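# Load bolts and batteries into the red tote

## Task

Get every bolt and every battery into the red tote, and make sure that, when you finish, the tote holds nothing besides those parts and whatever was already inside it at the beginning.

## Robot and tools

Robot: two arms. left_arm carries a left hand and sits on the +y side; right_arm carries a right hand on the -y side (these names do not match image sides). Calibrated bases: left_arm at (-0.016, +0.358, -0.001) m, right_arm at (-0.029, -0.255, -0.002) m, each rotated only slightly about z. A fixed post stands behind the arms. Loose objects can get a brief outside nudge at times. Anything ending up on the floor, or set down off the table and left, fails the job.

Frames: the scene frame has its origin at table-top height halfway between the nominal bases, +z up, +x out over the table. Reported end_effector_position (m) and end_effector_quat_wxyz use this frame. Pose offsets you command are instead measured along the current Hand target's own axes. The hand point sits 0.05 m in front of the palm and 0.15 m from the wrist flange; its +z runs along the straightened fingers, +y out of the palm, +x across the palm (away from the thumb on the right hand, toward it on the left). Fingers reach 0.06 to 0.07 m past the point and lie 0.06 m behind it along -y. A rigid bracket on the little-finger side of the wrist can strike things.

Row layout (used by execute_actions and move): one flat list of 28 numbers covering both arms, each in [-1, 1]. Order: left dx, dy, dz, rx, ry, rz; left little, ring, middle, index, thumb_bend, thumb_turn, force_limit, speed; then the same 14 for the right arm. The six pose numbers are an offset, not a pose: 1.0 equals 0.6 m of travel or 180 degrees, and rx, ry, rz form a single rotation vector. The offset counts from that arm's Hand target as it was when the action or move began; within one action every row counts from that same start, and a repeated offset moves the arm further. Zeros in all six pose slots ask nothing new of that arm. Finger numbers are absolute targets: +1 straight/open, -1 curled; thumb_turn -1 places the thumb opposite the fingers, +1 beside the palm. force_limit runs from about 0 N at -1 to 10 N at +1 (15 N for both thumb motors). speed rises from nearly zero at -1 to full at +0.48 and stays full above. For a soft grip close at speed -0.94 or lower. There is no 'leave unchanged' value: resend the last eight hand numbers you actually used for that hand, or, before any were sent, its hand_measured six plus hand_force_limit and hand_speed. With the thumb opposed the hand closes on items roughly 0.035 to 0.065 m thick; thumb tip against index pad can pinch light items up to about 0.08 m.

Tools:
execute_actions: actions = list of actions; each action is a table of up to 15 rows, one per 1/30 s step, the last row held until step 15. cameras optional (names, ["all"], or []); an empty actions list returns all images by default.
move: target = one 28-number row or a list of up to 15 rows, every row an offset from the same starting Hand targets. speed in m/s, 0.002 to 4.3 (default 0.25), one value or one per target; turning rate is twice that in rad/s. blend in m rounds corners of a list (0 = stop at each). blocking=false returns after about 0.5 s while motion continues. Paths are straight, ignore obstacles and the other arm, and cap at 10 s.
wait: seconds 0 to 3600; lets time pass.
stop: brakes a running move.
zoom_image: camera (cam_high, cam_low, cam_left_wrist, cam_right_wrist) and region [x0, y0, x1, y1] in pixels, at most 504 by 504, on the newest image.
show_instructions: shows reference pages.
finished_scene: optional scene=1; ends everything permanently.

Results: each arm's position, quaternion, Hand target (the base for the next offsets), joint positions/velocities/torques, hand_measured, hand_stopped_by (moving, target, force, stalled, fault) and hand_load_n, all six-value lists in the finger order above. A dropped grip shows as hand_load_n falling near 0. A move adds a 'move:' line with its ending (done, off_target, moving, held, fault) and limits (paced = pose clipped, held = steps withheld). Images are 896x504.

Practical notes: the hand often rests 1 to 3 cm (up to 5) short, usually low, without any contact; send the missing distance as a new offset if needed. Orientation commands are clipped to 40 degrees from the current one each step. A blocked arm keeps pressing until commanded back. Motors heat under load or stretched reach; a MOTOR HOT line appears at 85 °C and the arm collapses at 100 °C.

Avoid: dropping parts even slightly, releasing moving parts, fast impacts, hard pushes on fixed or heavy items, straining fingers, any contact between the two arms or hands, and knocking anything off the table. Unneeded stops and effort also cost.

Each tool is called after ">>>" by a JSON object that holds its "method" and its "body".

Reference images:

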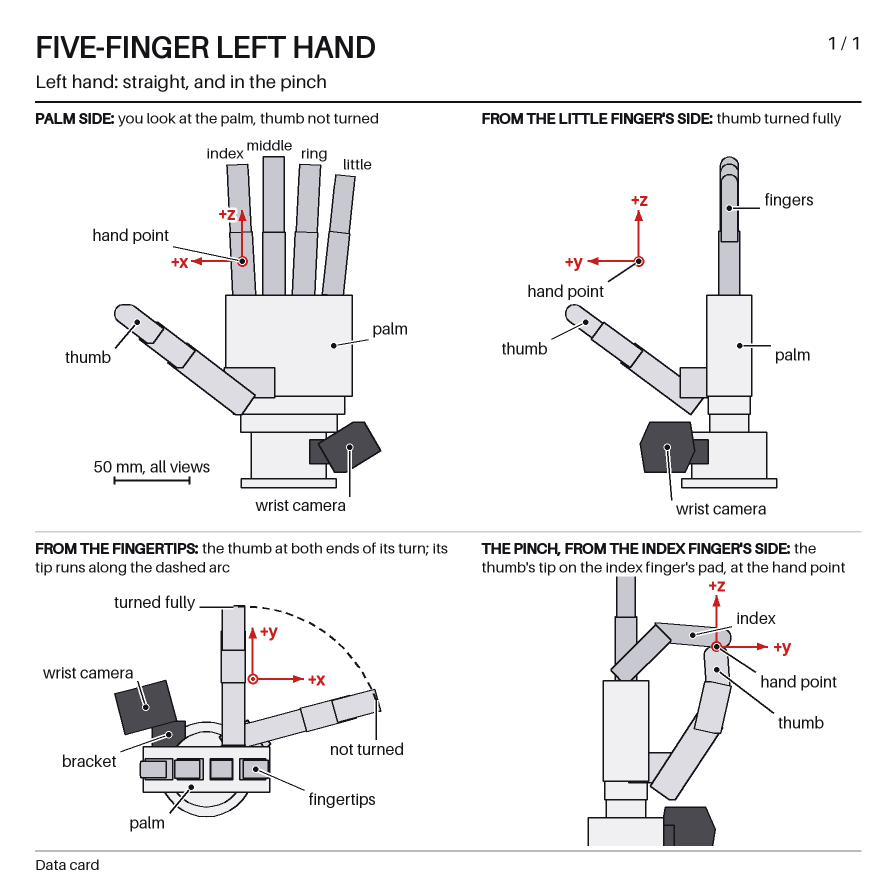

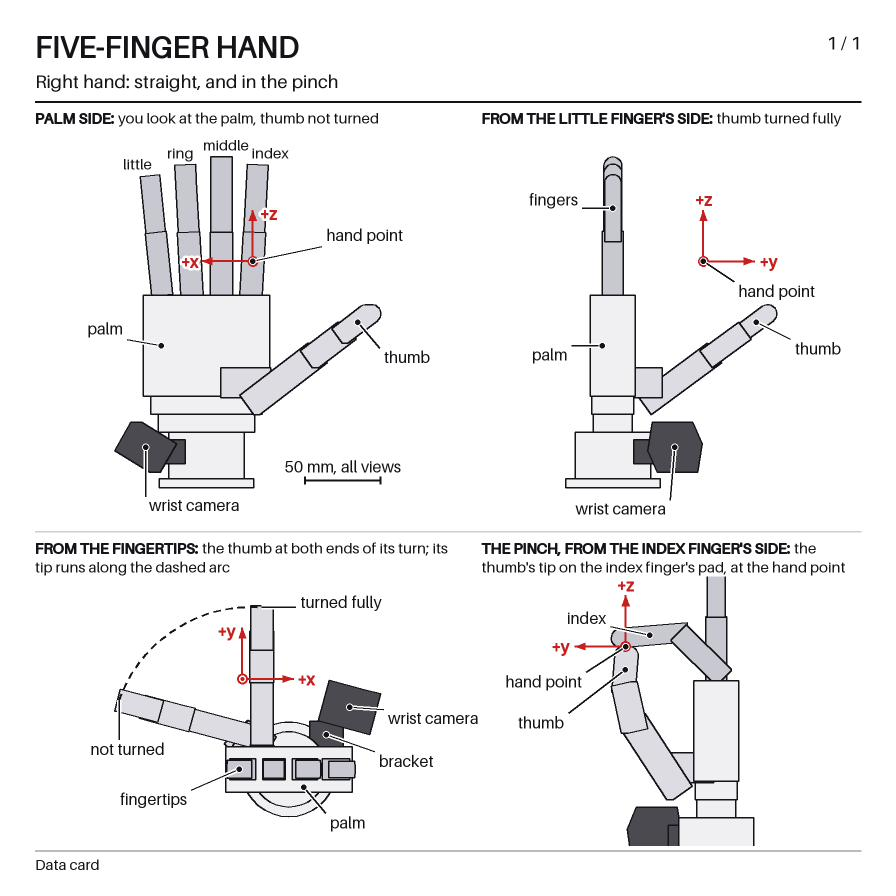

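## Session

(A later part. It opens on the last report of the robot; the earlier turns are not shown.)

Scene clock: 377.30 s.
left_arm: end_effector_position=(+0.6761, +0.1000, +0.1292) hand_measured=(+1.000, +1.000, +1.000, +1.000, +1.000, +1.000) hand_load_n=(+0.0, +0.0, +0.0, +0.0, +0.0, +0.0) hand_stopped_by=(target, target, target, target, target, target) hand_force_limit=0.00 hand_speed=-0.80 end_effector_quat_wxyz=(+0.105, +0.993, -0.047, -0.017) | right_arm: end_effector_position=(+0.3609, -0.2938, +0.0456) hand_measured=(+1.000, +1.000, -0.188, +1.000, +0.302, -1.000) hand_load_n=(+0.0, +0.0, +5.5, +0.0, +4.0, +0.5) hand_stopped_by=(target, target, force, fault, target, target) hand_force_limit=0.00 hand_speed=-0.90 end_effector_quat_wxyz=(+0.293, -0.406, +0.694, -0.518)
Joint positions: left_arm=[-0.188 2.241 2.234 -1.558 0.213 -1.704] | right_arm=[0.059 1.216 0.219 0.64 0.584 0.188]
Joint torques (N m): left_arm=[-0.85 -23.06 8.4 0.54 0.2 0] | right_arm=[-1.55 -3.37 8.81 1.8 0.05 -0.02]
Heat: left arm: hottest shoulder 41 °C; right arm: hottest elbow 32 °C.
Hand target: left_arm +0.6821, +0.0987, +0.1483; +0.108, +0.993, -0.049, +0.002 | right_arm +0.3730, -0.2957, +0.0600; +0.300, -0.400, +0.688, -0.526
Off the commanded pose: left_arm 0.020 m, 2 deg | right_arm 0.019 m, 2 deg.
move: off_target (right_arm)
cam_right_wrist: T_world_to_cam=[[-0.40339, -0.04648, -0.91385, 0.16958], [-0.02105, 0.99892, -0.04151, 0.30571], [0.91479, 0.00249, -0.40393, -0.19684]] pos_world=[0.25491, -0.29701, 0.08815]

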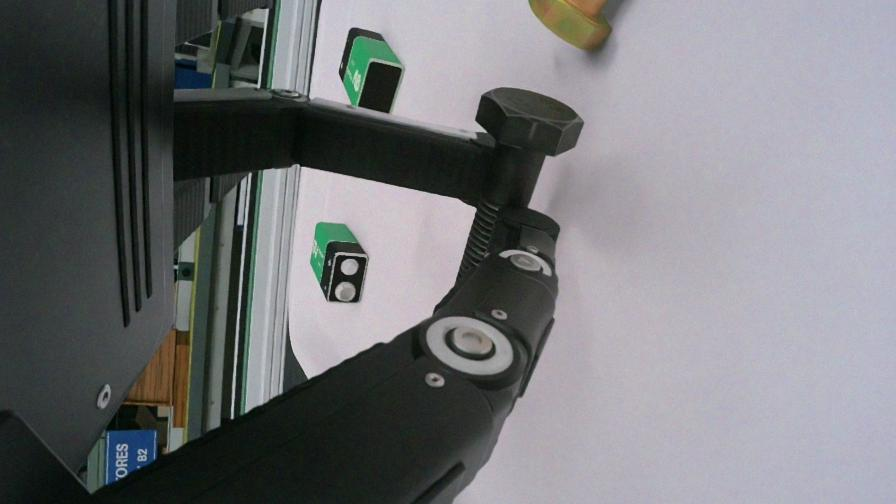

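>>> {"method": "move", "body": {"target": [[0,0,0,0,0,0,1,1,1,1,1,1,0,-0.8,0,-0.1924,-0.0544,0,0,0,1,1,-0.6,1,0.3,-1,0,-0.9],[0,0,0,0,0,0,1,1,1,1,1,1,0,-0.8,-0.4898,-0.1654,-0.2724,-0.1485,-0.2825,-0.1619,1,1,-0.6,1,0.3,-1,0,-0.9]], "speed": 0.15, "blend": [0.05,0], "cameras": ["cam_high","cam_low","cam_right_wrist"]}}

Scene clock: 391.20 s.
left_arm: end_effector_position=(+0.6761, +0.1000, +0.1292) hand_measured=(+1.000, +1.000, +1.000, +1.000, +1.000, +1.000) hand_load_n=(-0.5, +0.0, +0.0, +0.0, +0.0, -0.5) hand_stopped_by=(target, target, target, target, target, target) hand_force_limit=0.00 hand_speed=-0.80 end_effector_quat_wxyz=(+0.105, +0.993, -0.047, -0.017) | right_arm: end_effector_position=(+0.3923, +0.0131, +0.1710) hand_measured=(+1.000, +1.000, -0.188, +1.000, +0.302, -1.000) hand_load_n=(+0.0, +0.0, +5.5, +0.0, +4.0, +0.5) hand_stopped_by=(target, target, force, fault, target, target) hand_force_limit=0.00 hand_speed=-0.90 end_effector_quat_wxyz=(-0.310, +0.794, -0.489, +0.187)
Joint positions: left_arm=[-0.188 2.241 2.234 -1.558 0.213 -1.704] | right_arm=[0.481 1.318 1.046 -0.557 0.023 0.035]
Joint torques (N m): left_arm=[-0.91 -23.06 8.42 0.55 0.2 0.01] | right_arm=[-0.03 -6.65 15.31 1.36 -0.15 -0.06]
Heat: left arm: hottest shoulder 41 °C; right arm: hottest elbow 33 °C.
Hand target: left_arm +0.6821, +0.0987, +0.1483; +0.108, +0.993, -0.049, +0.002 | right_arm +0.4070, +0.0252, +0.1972; -0.328, +0.792, -0.476, +0.197
Off the commanded pose: left_arm 0.020 m, 2 deg | right_arm 0.032 m, 3 deg.
move: off_target (right_arm)
cam_right_wrist: T_world_to_cam=[[-0.56547, -0.53752, -0.62556, 0.33175], [-0.79605, 0.55411, 0.24346, 0.26615], [0.21577, 0.63564, -0.74122, 0.14796]] pos_world=[0.36754, -0.0632, 0.2524]

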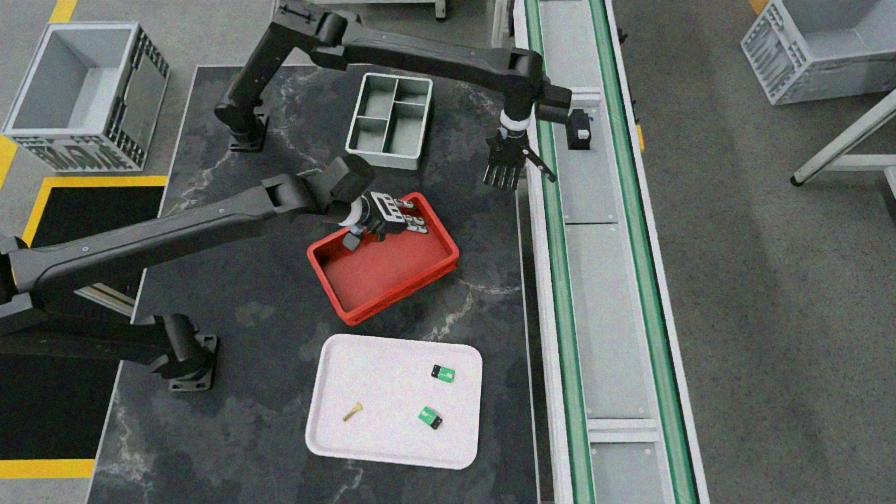

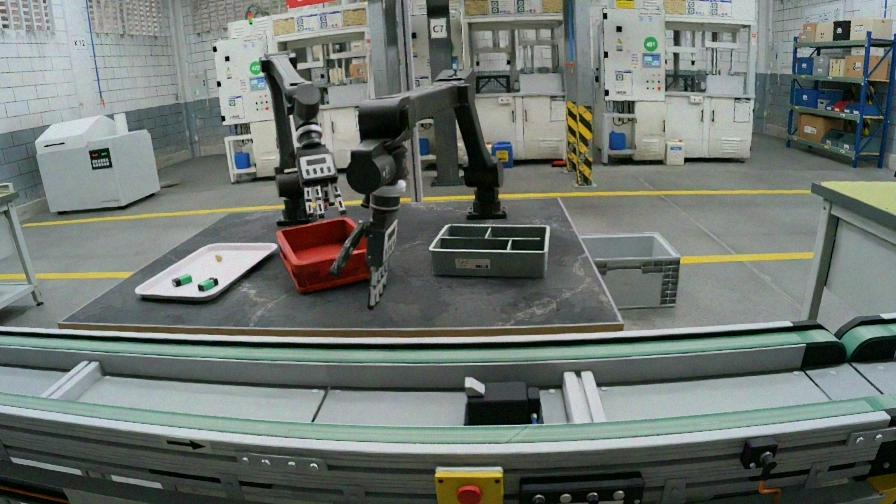

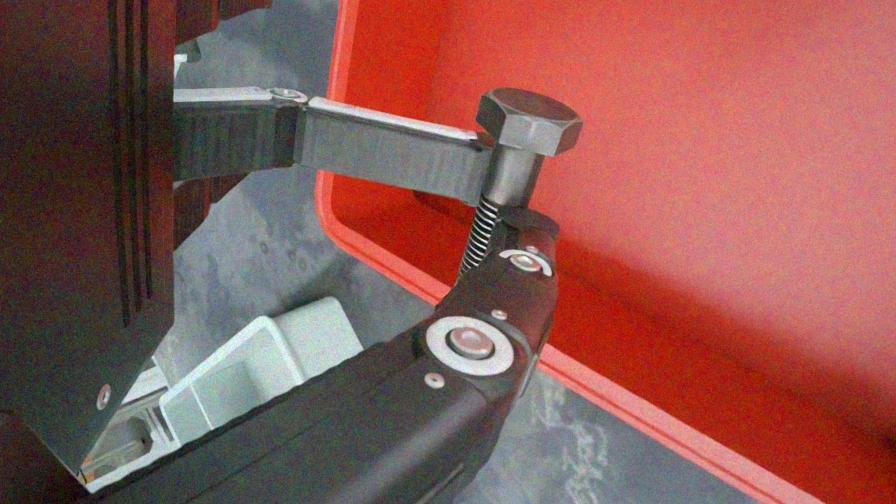

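>>> {"method": "move", "body": {"target": [0,0,0,0,0,0,1,1,1,1,1,1,0,-0.8,-0.0188,0.077,0.135,0,0,0,1,1,-0.6,1,0.3,-1,0,-0.9], "speed": 0.1, "cameras": ["cam_high","cam_low","cam_right_wrist"]}}

>>> {"method": "zoom_image", "body": {"camera": "cam_low", "region": [250, 120, 410, 310]}}

>>> {"method": "zoom_image", "body": {"camera": "cam_high", "region": [290, 140, 480, 340]}}

Scene clock: 411.47 s.
left_arm: end_effector_position=(+0.6761, +0.1000, +0.1292) hand_measured=(+1.000, +1.000, +1.000, +1.000, +1.000, +1.000) hand_load_n=(+0.0, +0.0, +0.0, +0.0, +0.0, +0.0) hand_stopped_by=(target, target, target, target, target, target) hand_force_limit=0.00 hand_speed=-0.80 end_effector_quat_wxyz=(+0.105, +0.993, -0.047, -0.017) | right_arm: end_effector_position=(+0.4198, +0.0402, +0.1031) hand_measured=(+1.000, +1.000, -0.188, +1.000, +0.302, -1.000) hand_load_n=(+0.0, +0.0, +5.5, +0.0, +4.0, +0.5) hand_stopped_by=(target, target, force, fault, target, target) hand_force_limit=0.00 hand_speed=-0.90 end_effector_quat_wxyz=(-0.318, +0.795, -0.480, +0.191)
Joint positions: left_arm=[-0.188 2.241 2.234 -1.558 0.213 -1.704] | right_arm=[0.503 1.475 1.005 -0.34 0.031 0.035]
Joint torques (N m): left_arm=[-0.85 -23.06 8.42 0.54 0.2 0.01] | right_arm=[-0.26 -8.35 9.48 2.58 0.13 0.16]
Heat: left arm: hottest shoulder 41 °C; right arm: hottest elbow 36 °C.
Hand target: left_arm +0.6821, +0.0987, +0.1483; +0.108, +0.993, -0.049, +0.002 | right_arm +0.4234, +0.0468, +0.1072; -0.328, +0.792, -0.476, +0.197
Off the commanded pose: left_arm 0.020 m, 2 deg | right_arm 0.009 m, 1 deg.
move: done
cam_right_wrist: T_world_to_cam=[[-0.54361, -0.54409, -0.6391, 0.3119], [-0.8099, 0.53993, 0.22923, 0.29744], [0.22035, 0.64222, -0.73417, 0.07161]] pos_world=[0.39467, -0.03688, 0.18372]

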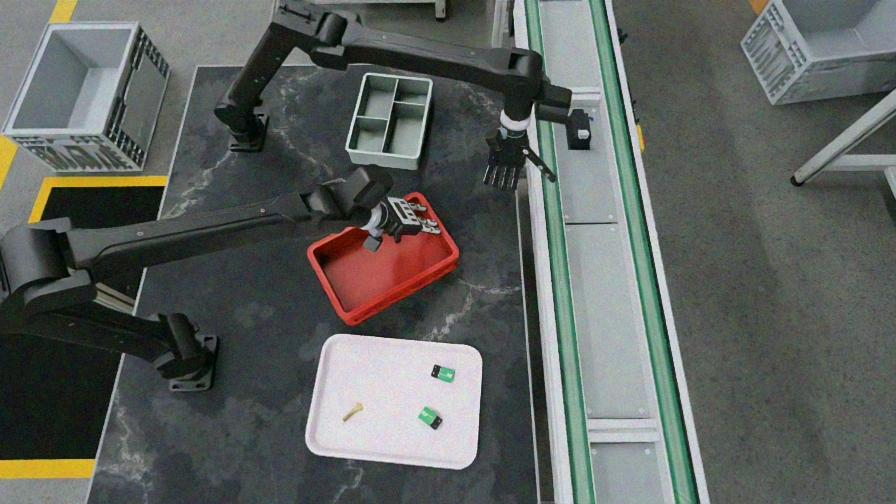

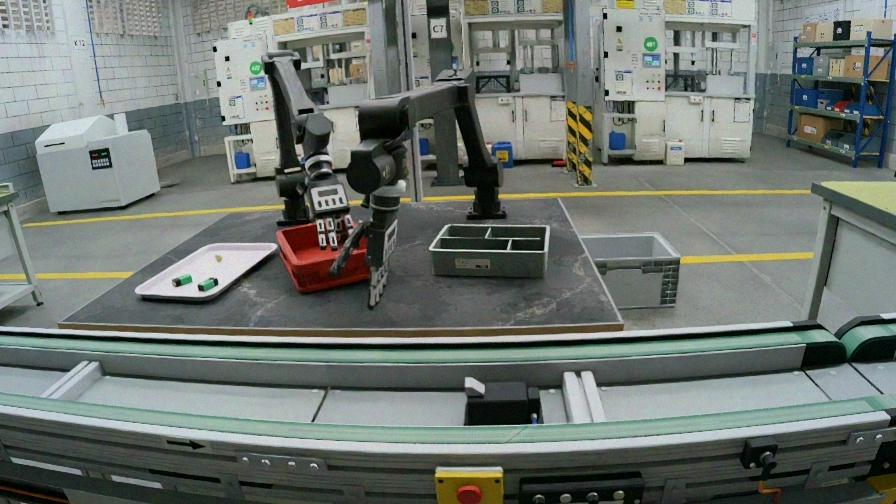

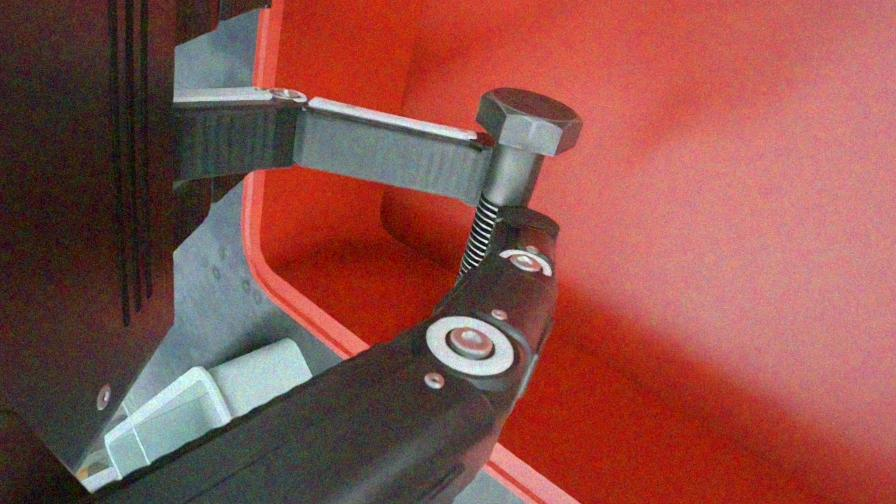

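Scaled by 2.653.

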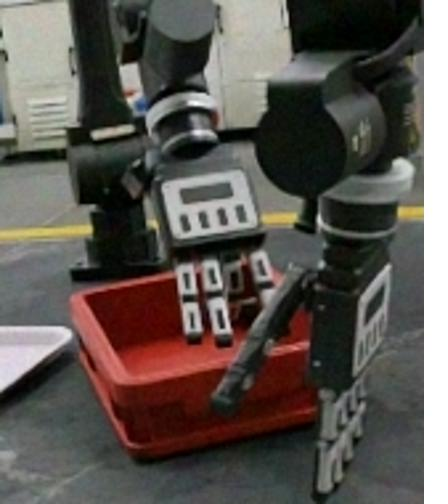

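Scaled by 2.520.

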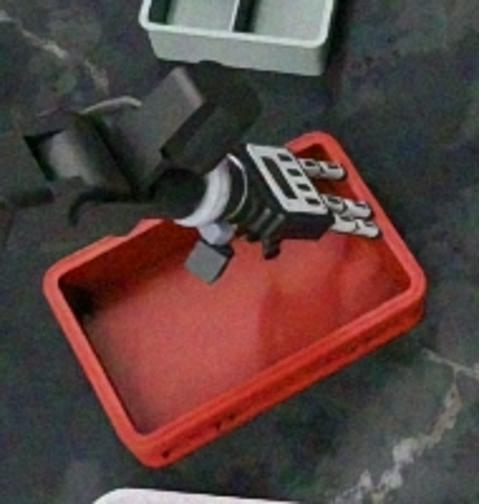

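>>> {"method": "move", "body": {"target": [[0,0,0,0,0,0,1,1,1,1,1,1,0,-0.8,0.0022,0.0563,-0.0093,0,0,0,1,1,-0.6,1,0.3,-1,0,-0.9],[0,0,0,0,0,0,1,1,1,1,1,1,0,-0.8,0.0022,0.1095,0.0438,0,0,0,1,1,-0.6,1,0.3,-1,0,-0.9]], "speed": 0.08, "blend": [0.01,0], "cameras": ["cam_high","cam_low","cam_right_wrist"]}}

>>> {"method": "zoom_image", "body": {"camera": "cam_high", "region": [290, 140, 480, 340]}}

Scene clock: 419.97 s.
left_arm: end_effector_position=(+0.6761, +0.1000, +0.1292) hand_measured=(+1.000, +1.000, +1.000, +1.000, +1.000, +1.000) hand_load_n=(+0.0, +0.0, +0.0, +0.0, +0.0, +0.0) hand_stopped_by=(target, target, target, target, target, target) hand_force_limit=0.00 hand_speed=-0.80 end_effector_quat_wxyz=(+0.105, +0.993, -0.047, -0.017) | right_arm: end_effector_position=(+0.3962, +0.0262, +0.0396) hand_measured=(+1.000, +1.000, -0.188, +1.000, +0.302, -1.000) hand_load_n=(+0.0, +0.0, +5.5, +0.0, +4.0, +0.5) hand_stopped_by=(target, target, force, fault, target, target) hand_force_limit=0.00 hand_speed=-0.90 end_effector_quat_wxyz=(-0.320, +0.794, -0.479, +0.192)
Joint positions: left_arm=[-0.188 2.241 2.234 -1.558 0.213 -1.704] | right_arm=[0.503 1.507 0.841 -0.142 0.032 0.035]
Joint torques (N m): left_arm=[-0.91 -23.06 8.4 0.53 0.21 0.01] | right_arm=[-0.09 -7.71 8.51 2.55 0.14 0.15]
Heat: left arm: hottest shoulder 41 °C; right arm: hottest elbow 36 °C.
Hand target: left_arm +0.6821, +0.0987, +0.1483; +0.108, +0.993, -0.049, +0.002 | right_arm +0.3994, +0.0326, +0.0422; -0.328, +0.792, -0.476, +0.197
Off the commanded pose: left_arm 0.020 m, 2 deg | right_arm 0.008 m, 1 deg.
move: done
cam_right_wrist: T_world_to_cam=[[-0.54194, -0.54309, -0.64137, 0.25029], [-0.81039, 0.53987, 0.22761, 0.30075], [0.22264, 0.64311, -0.73269, 0.03816]] pos_world=[0.37087, -0.05098, 0.12003]

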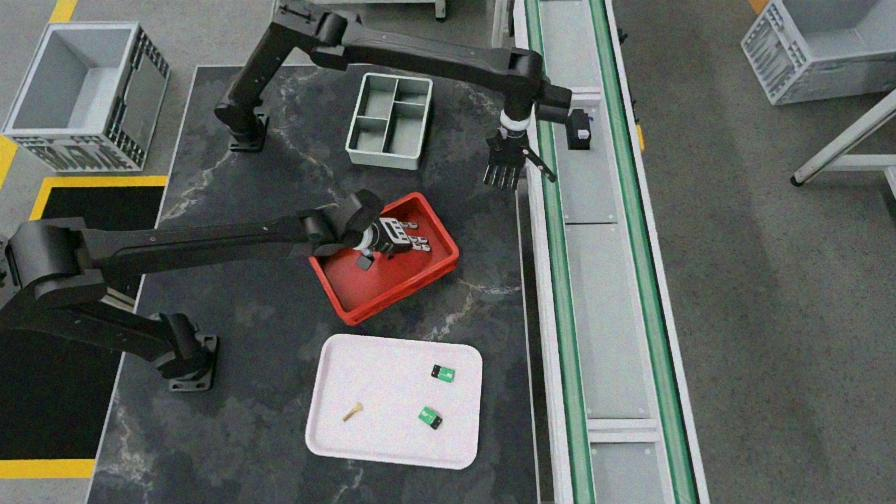

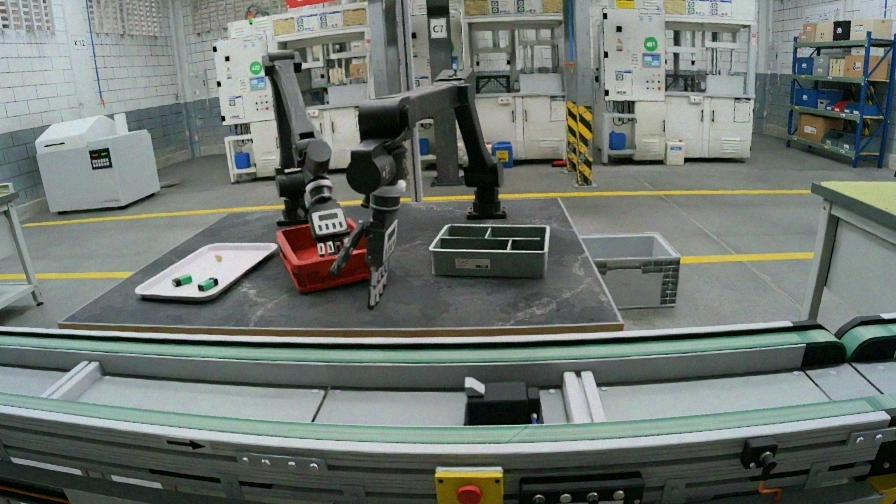

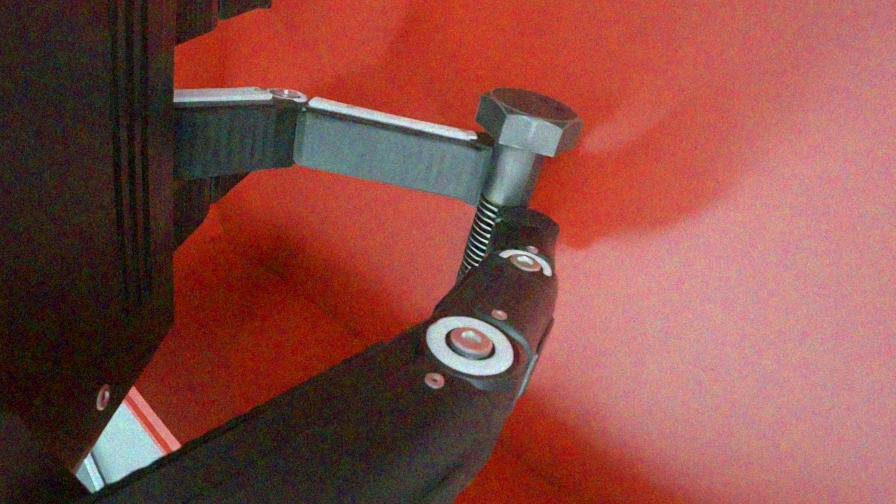

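Scaled by 2.520.

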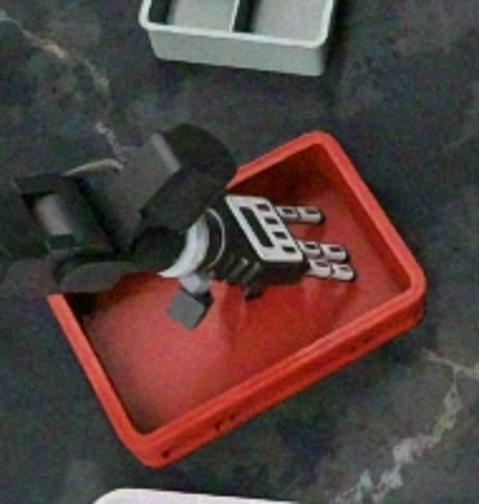

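>>> {"method": "move", "body": {"target": [0,0,0,0,0,0,1,1,1,1,1,1,0,-0.8,0,0.0118,0.0118,0,0,0,1,1,-0.6,1,0.3,-1,0,-0.9], "speed": 0.04, "cameras": ["cam_right_wrist"]}}

Scene clock: 423.27 s.
left_arm: end_effector_position=(+0.6761, +0.1000, +0.1292) hand_measured=(+1.000, +1.000, +1.000, +1.000, +1.000, +1.000) hand_load_n=(+0.0, +0.0, +0.0, +0.0, +0.0, +0.0) hand_stopped_by=(target, target, target, target, target, target) hand_force_limit=0.00 hand_speed=-0.80 end_effector_quat_wxyz=(+0.105, +0.993, -0.047, -0.017) | right_arm: end_effector_position=(+0.4000, +0.0284, +0.0381) hand_measured=(+1.000, +1.000, -0.188, +1.000, +0.302, -1.000) hand_load_n=(+0.0, +0.0, +4.0, +0.0, +5.0, +1.0) hand_stopped_by=(target, target, force, fault, target, target) hand_force_limit=0.00 hand_speed=-0.90 end_effector_quat_wxyz=(-0.326, +0.792, -0.478, +0.196)
Joint positions: left_arm=[-0.188 2.241 2.234 -1.558 0.213 -1.704] | right_arm=[0.503 1.515 0.838 -0.113 0.032 0.035]
Joint torques (N m): left_arm=[-0.85 -23.12 8.42 0.54 0.21 0] | right_arm=[-0.09 -6.71 7.71 2.65 0.15 0.15]
Heat: left arm: hottest shoulder 41 °C; right arm: hottest elbow 36 °C.
Hand target: left_arm +0.6821, +0.0987, +0.1483; +0.108, +0.993, -0.049, +0.002 | right_arm +0.3993, +0.0326, +0.0320; -0.328, +0.792, -0.476, +0.196
Off the commanded pose: left_arm 0.020 m, 2 deg | right_arm 0.007 m, 0 deg.
move: done
cam_right_wrist: T_world_to_cam=[[-0.53261, -0.5376, -0.6537, 0.2491], [-0.81362, 0.53796, 0.22049, 0.30459], [0.23313, 0.6493, -0.72392, 0.03007]] pos_world=[0.37349, -0.04947, 0.11745]

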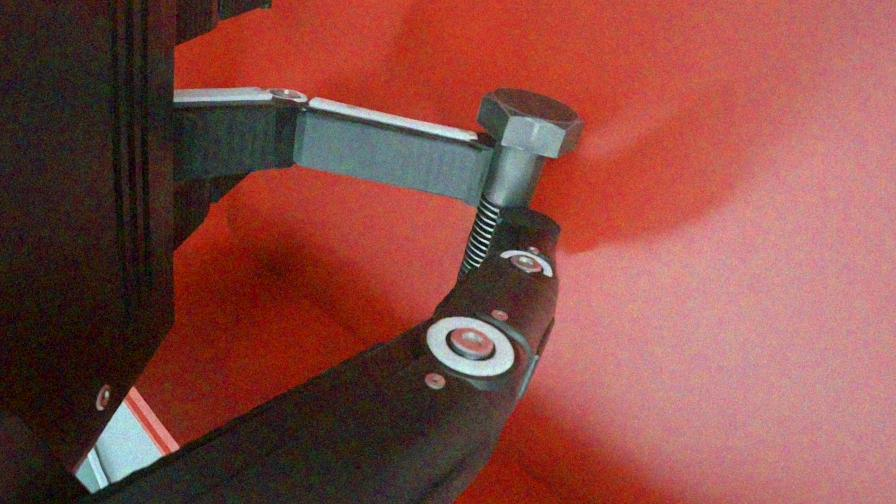

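>>> {"method": "move", "body": {"target": [0,0,0,0,0,0,1,1,1,1,1,1,0,-0.8,0,0,0,0,0,0,1,1,0.3,1,0.3,-1,0,-0.8], "speed": 0.04, "cameras": ["cam_right_wrist"]}}

Scene clock: 426.33 s.
left_arm: end_effector_position=(+0.6761, +0.1000, +0.1292) hand_measured=(+1.000, +1.000, +1.000, +1.000, +1.000, +1.000) hand_load_n=(+0.0, +0.0, +0.0, +0.0, +0.0, +0.0) hand_stopped_by=(target, target, target, target, target, target) hand_force_limit=0.00 hand_speed=-0.80 end_effector_quat_wxyz=(+0.105, +0.993, -0.047, -0.017) | right_arm: end_effector_position=(+0.4057, +0.0318, +0.0473) hand_measured=(+1.000, +1.000, +0.300, +1.000, +0.300, -1.000) hand_load_n=(+0.0, +0.0, -3.0, +0.0, +0.0, +0.0) hand_stopped_by=(target, target, target, fault, target, target) hand_force_limit=0.00 hand_speed=-0.80 end_effector_quat_wxyz=(-0.341, +0.786, -0.474, +0.204)
Joint positions: left_arm=[-0.188 2.241 2.234 -1.558 0.213 -1.704] | right_arm=[0.503 1.504 0.838 -0.088 0.032 0.035]
Joint torques (N m): left_arm=[-0.91 -23.12 8.4 0.54 0.2 0] | right_arm=[-0.32 -6.12 7.8 1.74 0.13 0.15]
Heat: left arm: hottest shoulder 41 °C; right arm: hottest elbow 36 °C.
Hand target: left_arm +0.6821, +0.0987, +0.1483; +0.108, +0.993, -0.049, +0.002 | right_arm +0.3993, +0.0326, +0.0320; -0.328, +0.792, -0.476, +0.196
Off the commanded pose: left_arm 0.020 m, 2 deg | right_arm 0.017 m, 2 deg.
move: done
cam_right_wrist: T_world_to_cam=[[-0.51199, -0.52547, -0.67952, 0.25253], [-0.8202, 0.53409, 0.20498, 0.30892], [0.25521, 0.66229, -0.70444, 0.02288]] pos_world=[0.37683, -0.04744, 0.12439]

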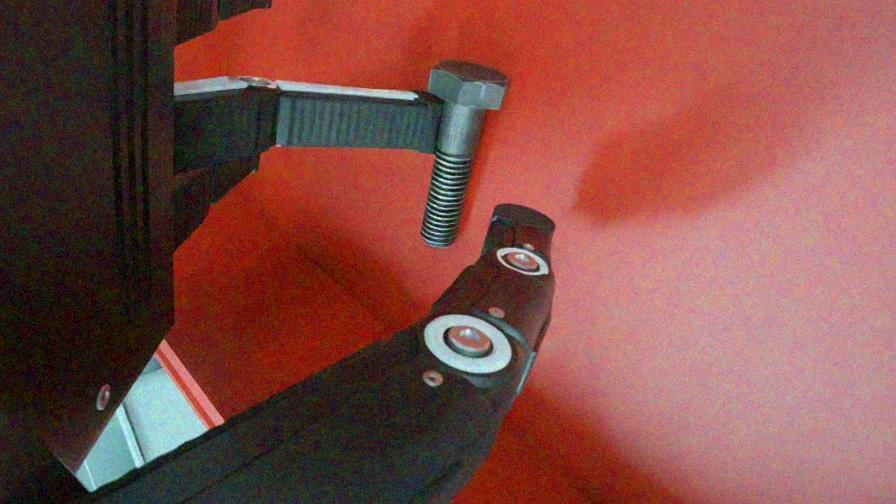

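>>> {"method": "move", "body": {"target": [0,0,0,0,0,0,1,1,1,1,1,1,0,-0.8,0,-0.0978,-0.0978,0,0,0,1,1,0.3,1,0.3,-1,0,-0.8], "speed": 0.06, "cameras": ["cam_high","cam_right_wrist"]}}

Scene clock: 431.80 s.
left_arm: end_effector_position=(+0.6761, +0.1000, +0.1292) hand_measured=(+1.000, +1.000, +1.000, +1.000, +1.000, +1.000) hand_load_n=(+0.0, +0.0, +0.0, +0.0, +0.0, +0.0) hand_stopped_by=(target, target, target, target, target, target) hand_force_limit=0.00 hand_speed=-0.80 end_effector_quat_wxyz=(+0.105, +0.993, -0.047, -0.017) | right_arm: end_effector_position=(+0.3840, +0.0190, +0.0850) hand_measured=(+1.000, +1.000, +0.300, +1.000, +0.300, -1.000) hand_load_n=(+0.0, +0.0, +0.0, +0.0, +0.0, +0.0) hand_stopped_by=(target, target, target, fault, target, target) hand_force_limit=0.00 hand_speed=-0.80 end_effector_quat_wxyz=(-0.305, +0.800, -0.482, +0.184)
Joint positions: left_arm=[-0.188 2.241 2.234 -1.558 0.213 -1.704] | right_arm=[0.503 1.408 0.894 -0.328 0.032 0.035]
Joint torques (N m): left_arm=[-0.85 -23.12 8.4 0.53 0.2 0] | right_arm=[-0.21 -8.29 13.5 1.31 0.14 0.17]
Heat: left arm: hottest shoulder 41 °C; right arm: hottest elbow 35 °C.
Hand target: left_arm +0.6821, +0.0987, +0.1483; +0.108, +0.993, -0.049, +0.002 | right_arm +0.3994, +0.0325, +0.1151; -0.328, +0.792, -0.476, +0.197
Off the commanded pose: left_arm 0.020 m, 2 deg | right_arm 0.036 m, 3 deg.
move: off_target (right_arm)
cam_right_wrist: T_world_to_cam=[[-0.56097, -0.55434, -0.61484, 0.27419], [-0.80327, 0.54408, 0.24235, 0.28032], [0.20017, 0.62984, -0.75049, 0.0892]] pos_world=[0.36113, -0.0567, 0.16759]

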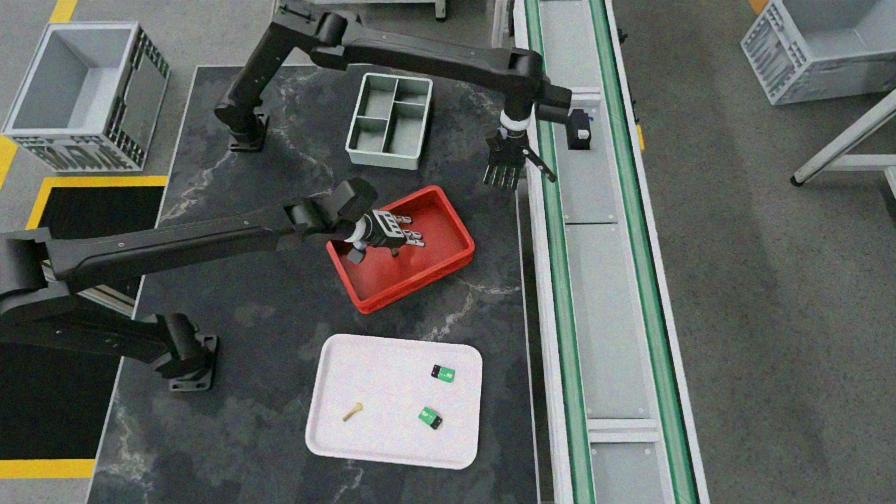

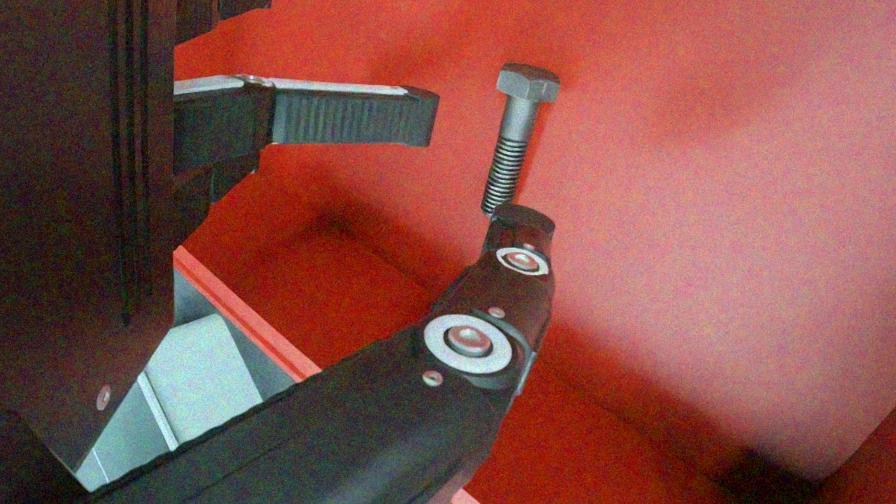

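>>> {"method": "zoom_image", "body": {"camera": "cam_high", "region": [320, 380, 400, 440]}}

>>> {"method": "zoom_image", "body": {"camera": "cam_high", "region": [290, 140, 490, 340]}}

Scaled by 6.300.

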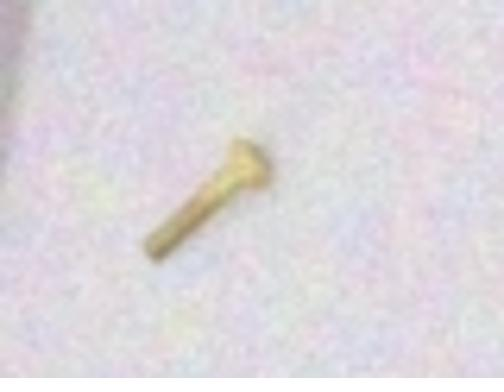

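Scaled by 2.520.

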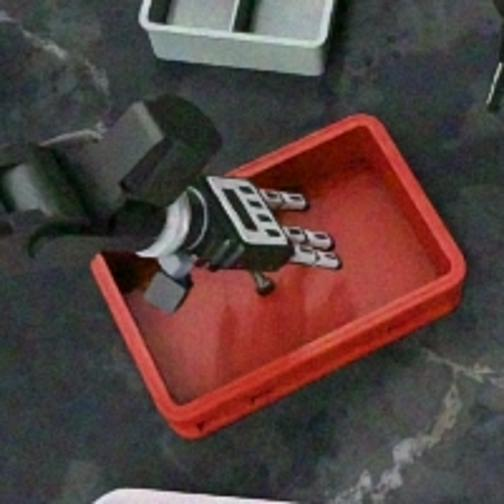

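>>> {"method": "move", "body": {"target": [[0,0,0,0,0,0,1,1,1,1,1,1,0,-0.8,0,-0.1002,-0.1002,0,0,0,1,1,0.3,1,0.3,-1,0,-0.8],[0,0,0,0,0,0,1,1,1,1,1,1,0,-0.8,0.5245,0.2716,-0.236,0.1471,0.2902,0.1701,1,1,0.3,1,0.3,-1,0,-0.8],[0,0,0,0,0,0,1,1,1,1,1,1,0,-0.8,0.5245,0.3247,-0.183,0.1471,0.2902,0.1701,1,1,0.3,1,0.3,-1,0,-0.8]], "speed": [0.15,0.2,0.08], "blend": [0.03,0.02,0], "cameras": ["cam_high","cam_right_wrist"]}}

Scene clock: 455.53 s.
left_arm: end_effector_position=(+0.6761, +0.1000, +0.1292) hand_measured=(+1.000, +1.000, +1.000, +1.000, +1.000, +1.000) hand_load_n=(+0.0, +0.0, +0.0, +0.0, -0.5, +0.0) hand_stopped_by=(target, target, target, target, target, target) hand_force_limit=0.00 hand_speed=-0.80 end_effector_quat_wxyz=(+0.105, +0.993, -0.047, -0.017) | right_arm: end_effector_position=(+0.3556, -0.3440, +0.0524) hand_measured=(+1.000, +1.000, +0.300, +1.000, +0.300, -1.000) hand_load_n=(+0.0, +0.0, +0.0, +0.0, +0.0, +0.0) hand_stopped_by=(target, target, target, fault, target, target) hand_force_limit=0.00 hand_speed=-0.80 end_effector_quat_wxyz=(+0.287, -0.397, +0.696, -0.524)
Joint positions: left_arm=[-0.188 2.241 2.234 -1.558 0.213 -1.704] | right_arm=[-0.143 1.182 0.211 0.653 0.418 0.116]
Joint torques (N m): left_arm=[-0.91 -23.06 8.42 0.53 0.21 0] | right_arm=[-1.26 -1.85 6.35 2.96 0.16 0.24]
Heat: left arm: hottest shoulder 41 °C; right arm: hottest elbow 36 °C.
Hand target: left_arm +0.6821, +0.0987, +0.1483; +0.108, +0.993, -0.049, +0.002 | right_arm +0.3571, -0.3464, +0.0545; +0.293, -0.387, +0.698, -0.527
Off the commanded pose: left_arm 0.020 m, 2 deg | right_arm 0.004 m, 1 deg.
move: done
cam_right_wrist: T_world_to_cam=[[-0.40035, -0.04131, -0.91543, 0.17195], [0.0027, 0.99893, -0.04626, 0.34796], [0.91636, -0.02099, -0.39981, -0.19793]] pos_world=[0.24928, -0.34464, 0.09436]

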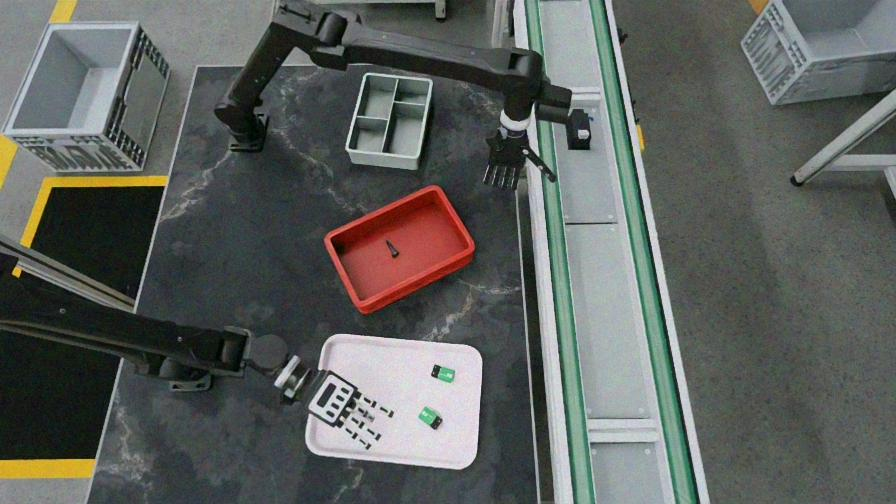

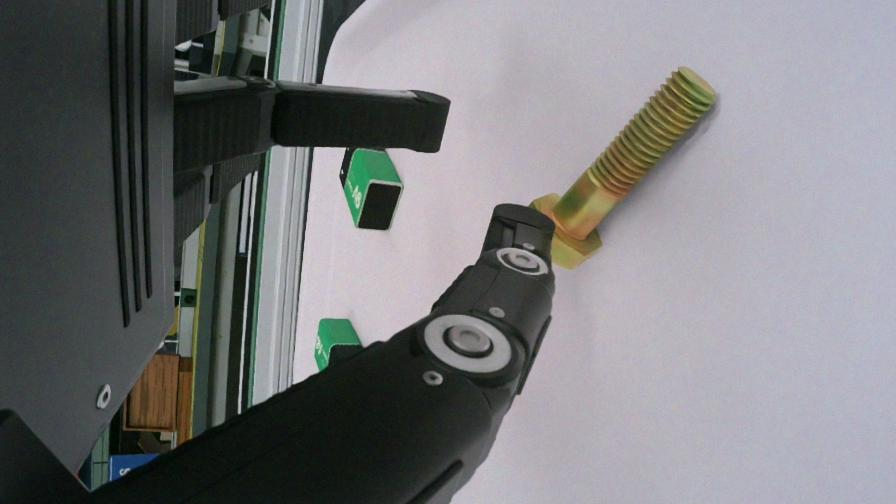

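>>> {"method": "move", "body": {"target": [0,0,0,0,0,0,1,1,1,1,1,1,0,-0.8,0.006,0.0233,0.0115,0,0,0,1,1,0.3,1,0.3,-1,0,-0.8], "speed": 0.06, "cameras": ["cam_high","cam_right_wrist"]}}

Scene clock: 466.60 s.
left_arm: end_effector_position=(+0.6761, +0.1000, +0.1292) hand_measured=(+1.000, +1.000, +1.000, +1.000, +1.000, +1.000) hand_load_n=(+0.0, +0.0, +0.0, +0.0, +0.0, +0.0) hand_stopped_by=(target, target, target, target, target, target) hand_force_limit=0.00 hand_speed=-0.80 end_effector_quat_wxyz=(+0.105, +0.993, -0.047, -0.017) | right_arm: end_effector_position=(+0.3563, -0.3486, +0.0373) hand_measured=(+1.000, +1.000, +0.300, +1.000, +0.300, -1.000) hand_load_n=(+0.0, -0.5, +0.0, +0.0, +0.0, +0.0) hand_stopped_by=(target, target, target, fault, target, target) hand_force_limit=0.00 hand_speed=-0.80 end_effector_quat_wxyz=(+0.288, -0.394, +0.698, -0.524)
Joint positions: left_arm=[-0.188 2.241 2.234 -1.558 0.213 -1.704] | right_arm=[-0.16 1.279 0.198 0.764 0.406 0.116]
Joint torques (N m): left_arm=[-0.91 -23.06 8.42 0.54 0.21 0] | right_arm=[-1.49 -2.02 5.57 3.06 -0.07 0.18]
Heat: left arm: hottest shoulder 41 °C; right arm: hottest elbow 36 °C.
Hand target: left_arm +0.6821, +0.0987, +0.1483; +0.108, +0.993, -0.049, +0.002 | right_arm +0.3575, -0.3510, +0.0392; +0.293, -0.387, +0.698, -0.527
Off the commanded pose: left_arm 0.020 m, 2 deg | right_arm 0.003 m, 1 deg.
move: done
cam_right_wrist: T_world_to_cam=[[-0.39771, -0.03584, -0.91681, 0.15927], [0.00848, 0.99905, -0.04273, 0.34957], [0.91747, -0.02477, -0.39703, -0.20653]] pos_world=[0.24987, -0.34864, 0.07896]

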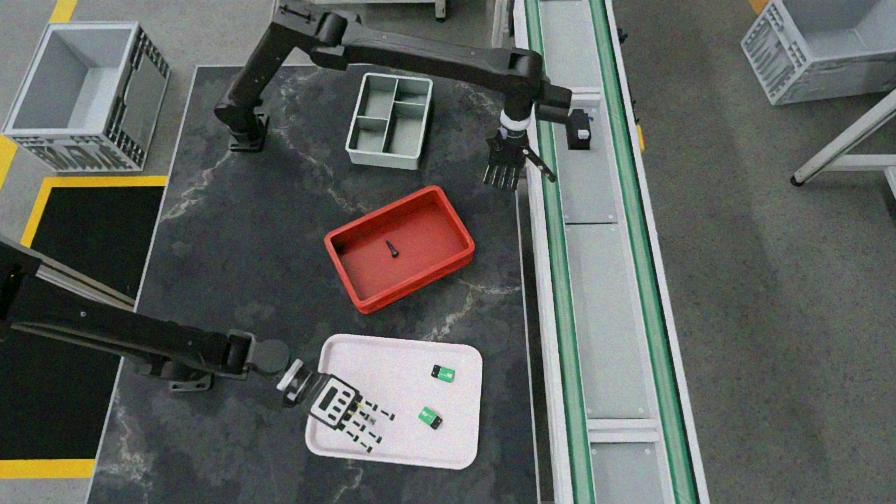

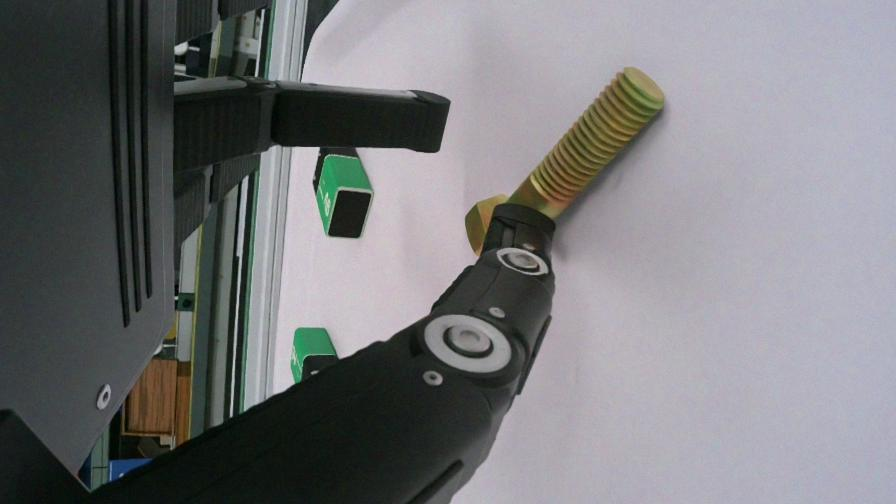

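>>> {"method": "move", "body": {"target": [[0,0,0,0,0,0,1,1,1,1,1,1,0,-0.8,0.0037,-0.0008,0.0027,0,0.0427,0.0123,1,1,0.3,1,0.3,-1,0,-0.8],[0,0,0,0,0,0,1,1,1,1,1,1,0,-0.8,0.0037,0.014,0.007,0,0.0427,0.0123,1,1,0.3,1,0.3,-1,0,-0.8]], "speed": 0.06, "cameras": ["cam_high","cam_right_wrist"]}}

Scene clock: 483.10 s.
left_arm: end_effector_position=(+0.6761, +0.1000, +0.1292) hand_measured=(+1.000, +1.000, +1.000, +1.000, +1.000, +1.000) hand_load_n=(+0.0, +0.0, +0.0, +0.0, +0.0, +0.0) hand_stopped_by=(target, target, target, target, target, target) hand_force_limit=0.00 hand_speed=-0.80 end_effector_quat_wxyz=(+0.105, +0.993, -0.047, -0.017) | right_arm: end_effector_position=(+0.3468, -0.3564, +0.0243) hand_measured=(+1.000, +1.000, +0.300, +1.000, +0.300, -1.000) hand_load_n=(+0.0, +0.0, +0.0, +0.0, -0.5, -0.5) hand_stopped_by=(target, target, target, fault, target, target) hand_force_limit=0.00 hand_speed=-0.80 end_effector_quat_wxyz=(+0.243, -0.345, +0.725, -0.544)
Joint positions: left_arm=[-0.188 2.241 2.234 -1.558 0.213 -1.704] | right_arm=[-0.09 1.341 0.198 0.78 0.614 0.191]
Joint torques (N m): left_arm=[-0.91 -23.06 8.42 0.54 0.21 0] | right_arm=[-0.44 -1.79 6.67 2.67 0.19 0.24]
Heat: left arm: hottest shoulder 41 °C; right arm: hottest elbow 34 °C.
Hand target: left_arm +0.6821, +0.0987, +0.1483; +0.108, +0.993, -0.049, +0.002 | right_arm +0.3578, -0.3537, +0.0300; +0.256, -0.337, +0.723, -0.546
Off the commanded pose: left_arm 0.020 m, 2 deg | right_arm 0.013 m, 2 deg.
move: off_target (right_arm)
cam_right_wrist: T_world_to_cam=[[-0.40876, 0.01846, -0.91246, 0.16642], [0.15592, 0.98651, -0.04989, 0.3015], [0.89923, -0.16266, -0.40612, -0.24581]] pos_world=[0.24205, -0.34049, 0.06706]

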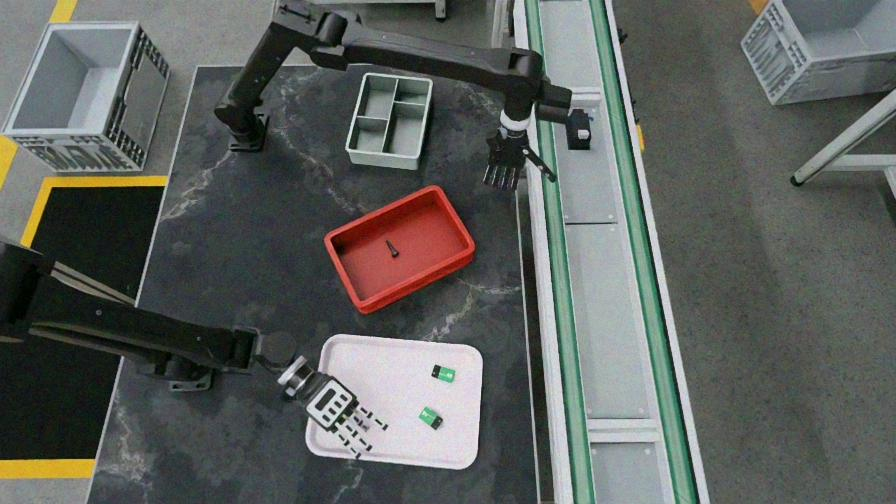

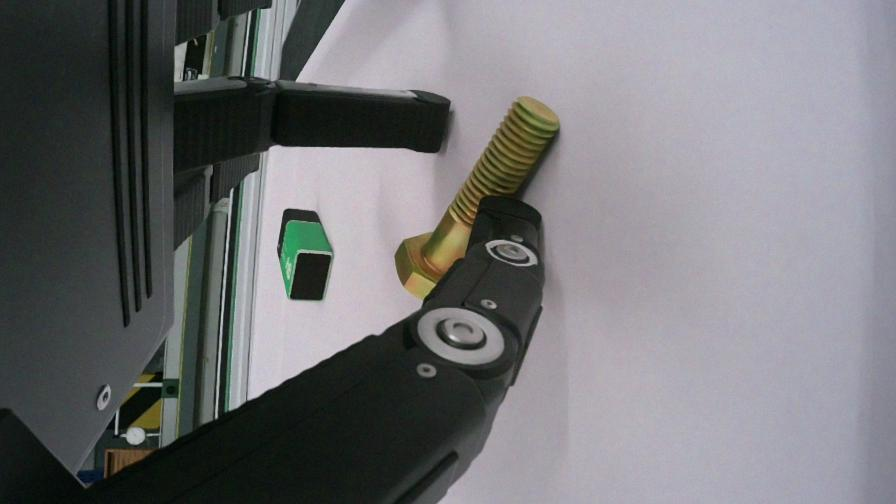

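>>> {"method": "move", "body": {"target": [0,0,0,0,0,0,1,1,1,1,1,1,0,-0.8,-0.0032,-0.009,0.0013,0,0,0,1,1,0.3,1,0.3,-1,0,-0.8], "speed": 0.04, "cameras": ["cam_right_wrist"]}}

Scene clock: 487.57 s.
left_arm: end_effector_position=(+0.6761, +0.1000, +0.1292) hand_measured=(+1.000, +1.000, +1.000, +1.000, +1.000, +1.000) hand_load_n=(+0.0, +0.0, +0.0, +0.0, +0.0, +0.0) hand_stopped_by=(target, target, target, target, target, target) hand_force_limit=0.00 hand_speed=-0.80 end_effector_quat_wxyz=(+0.105, +0.993, -0.047, -0.017) | right_arm: end_effector_position=(+0.3468, -0.3564, +0.0242) hand_measured=(+1.000, +1.000, +0.300, +1.000, +0.300, -1.000) hand_load_n=(+0.0, +0.0, +0.0, +0.0, -0.5, -0.5) hand_stopped_by=(target, target, target, fault, target, target) hand_force_limit=0.00 hand_speed=-0.80 end_effector_quat_wxyz=(+0.243, -0.345, +0.725, -0.544)
Joint positions: left_arm=[-0.188 2.241 2.234 -1.558 0.213 -1.704] | right_arm=[-0.09 1.341 0.198 0.779 0.614 0.191]
Joint torques (N m): left_arm=[-0.85 -23.06 8.39 0.53 0.2 0] | right_arm=[-0.15 -3.66 7.68 1.46 0.23 0.24]
Heat: left arm: hottest shoulder 41 °C; right arm: hottest elbow 34 °C.
Hand target: left_arm +0.6821, +0.0987, +0.1483; +0.108, +0.993, -0.049, +0.002 | right_arm +0.3607, -0.3537, +0.0349; +0.255, -0.337, +0.723, -0.546
Off the commanded pose: left_arm 0.020 m, 2 deg | right_arm 0.018 m, 2 deg.
move: off_target (right_arm)
cam_right_wrist: T_world_to_cam=[[-0.4091, 0.01839, -0.91231, 0.16647], [0.15588, 0.98651, -0.05001, 0.30151], [0.89908, -0.16267, -0.40645, -0.24576]] pos_world=[0.24205, -0.34049, 0.06706]

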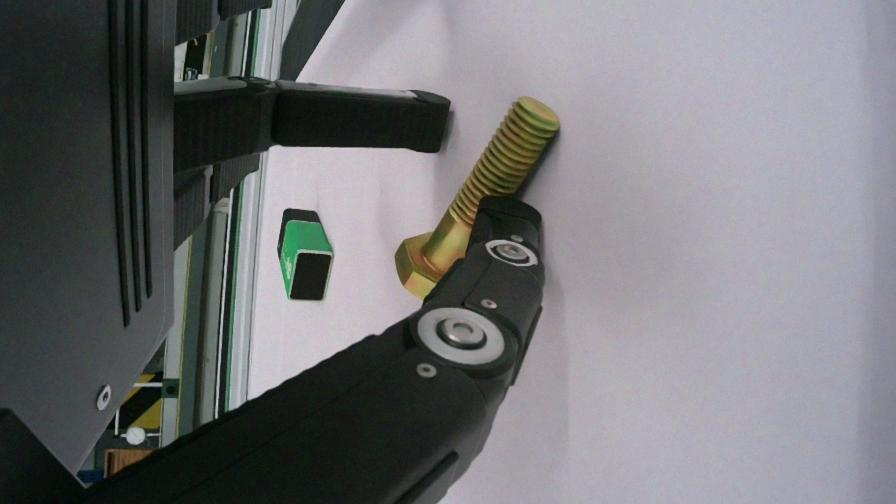

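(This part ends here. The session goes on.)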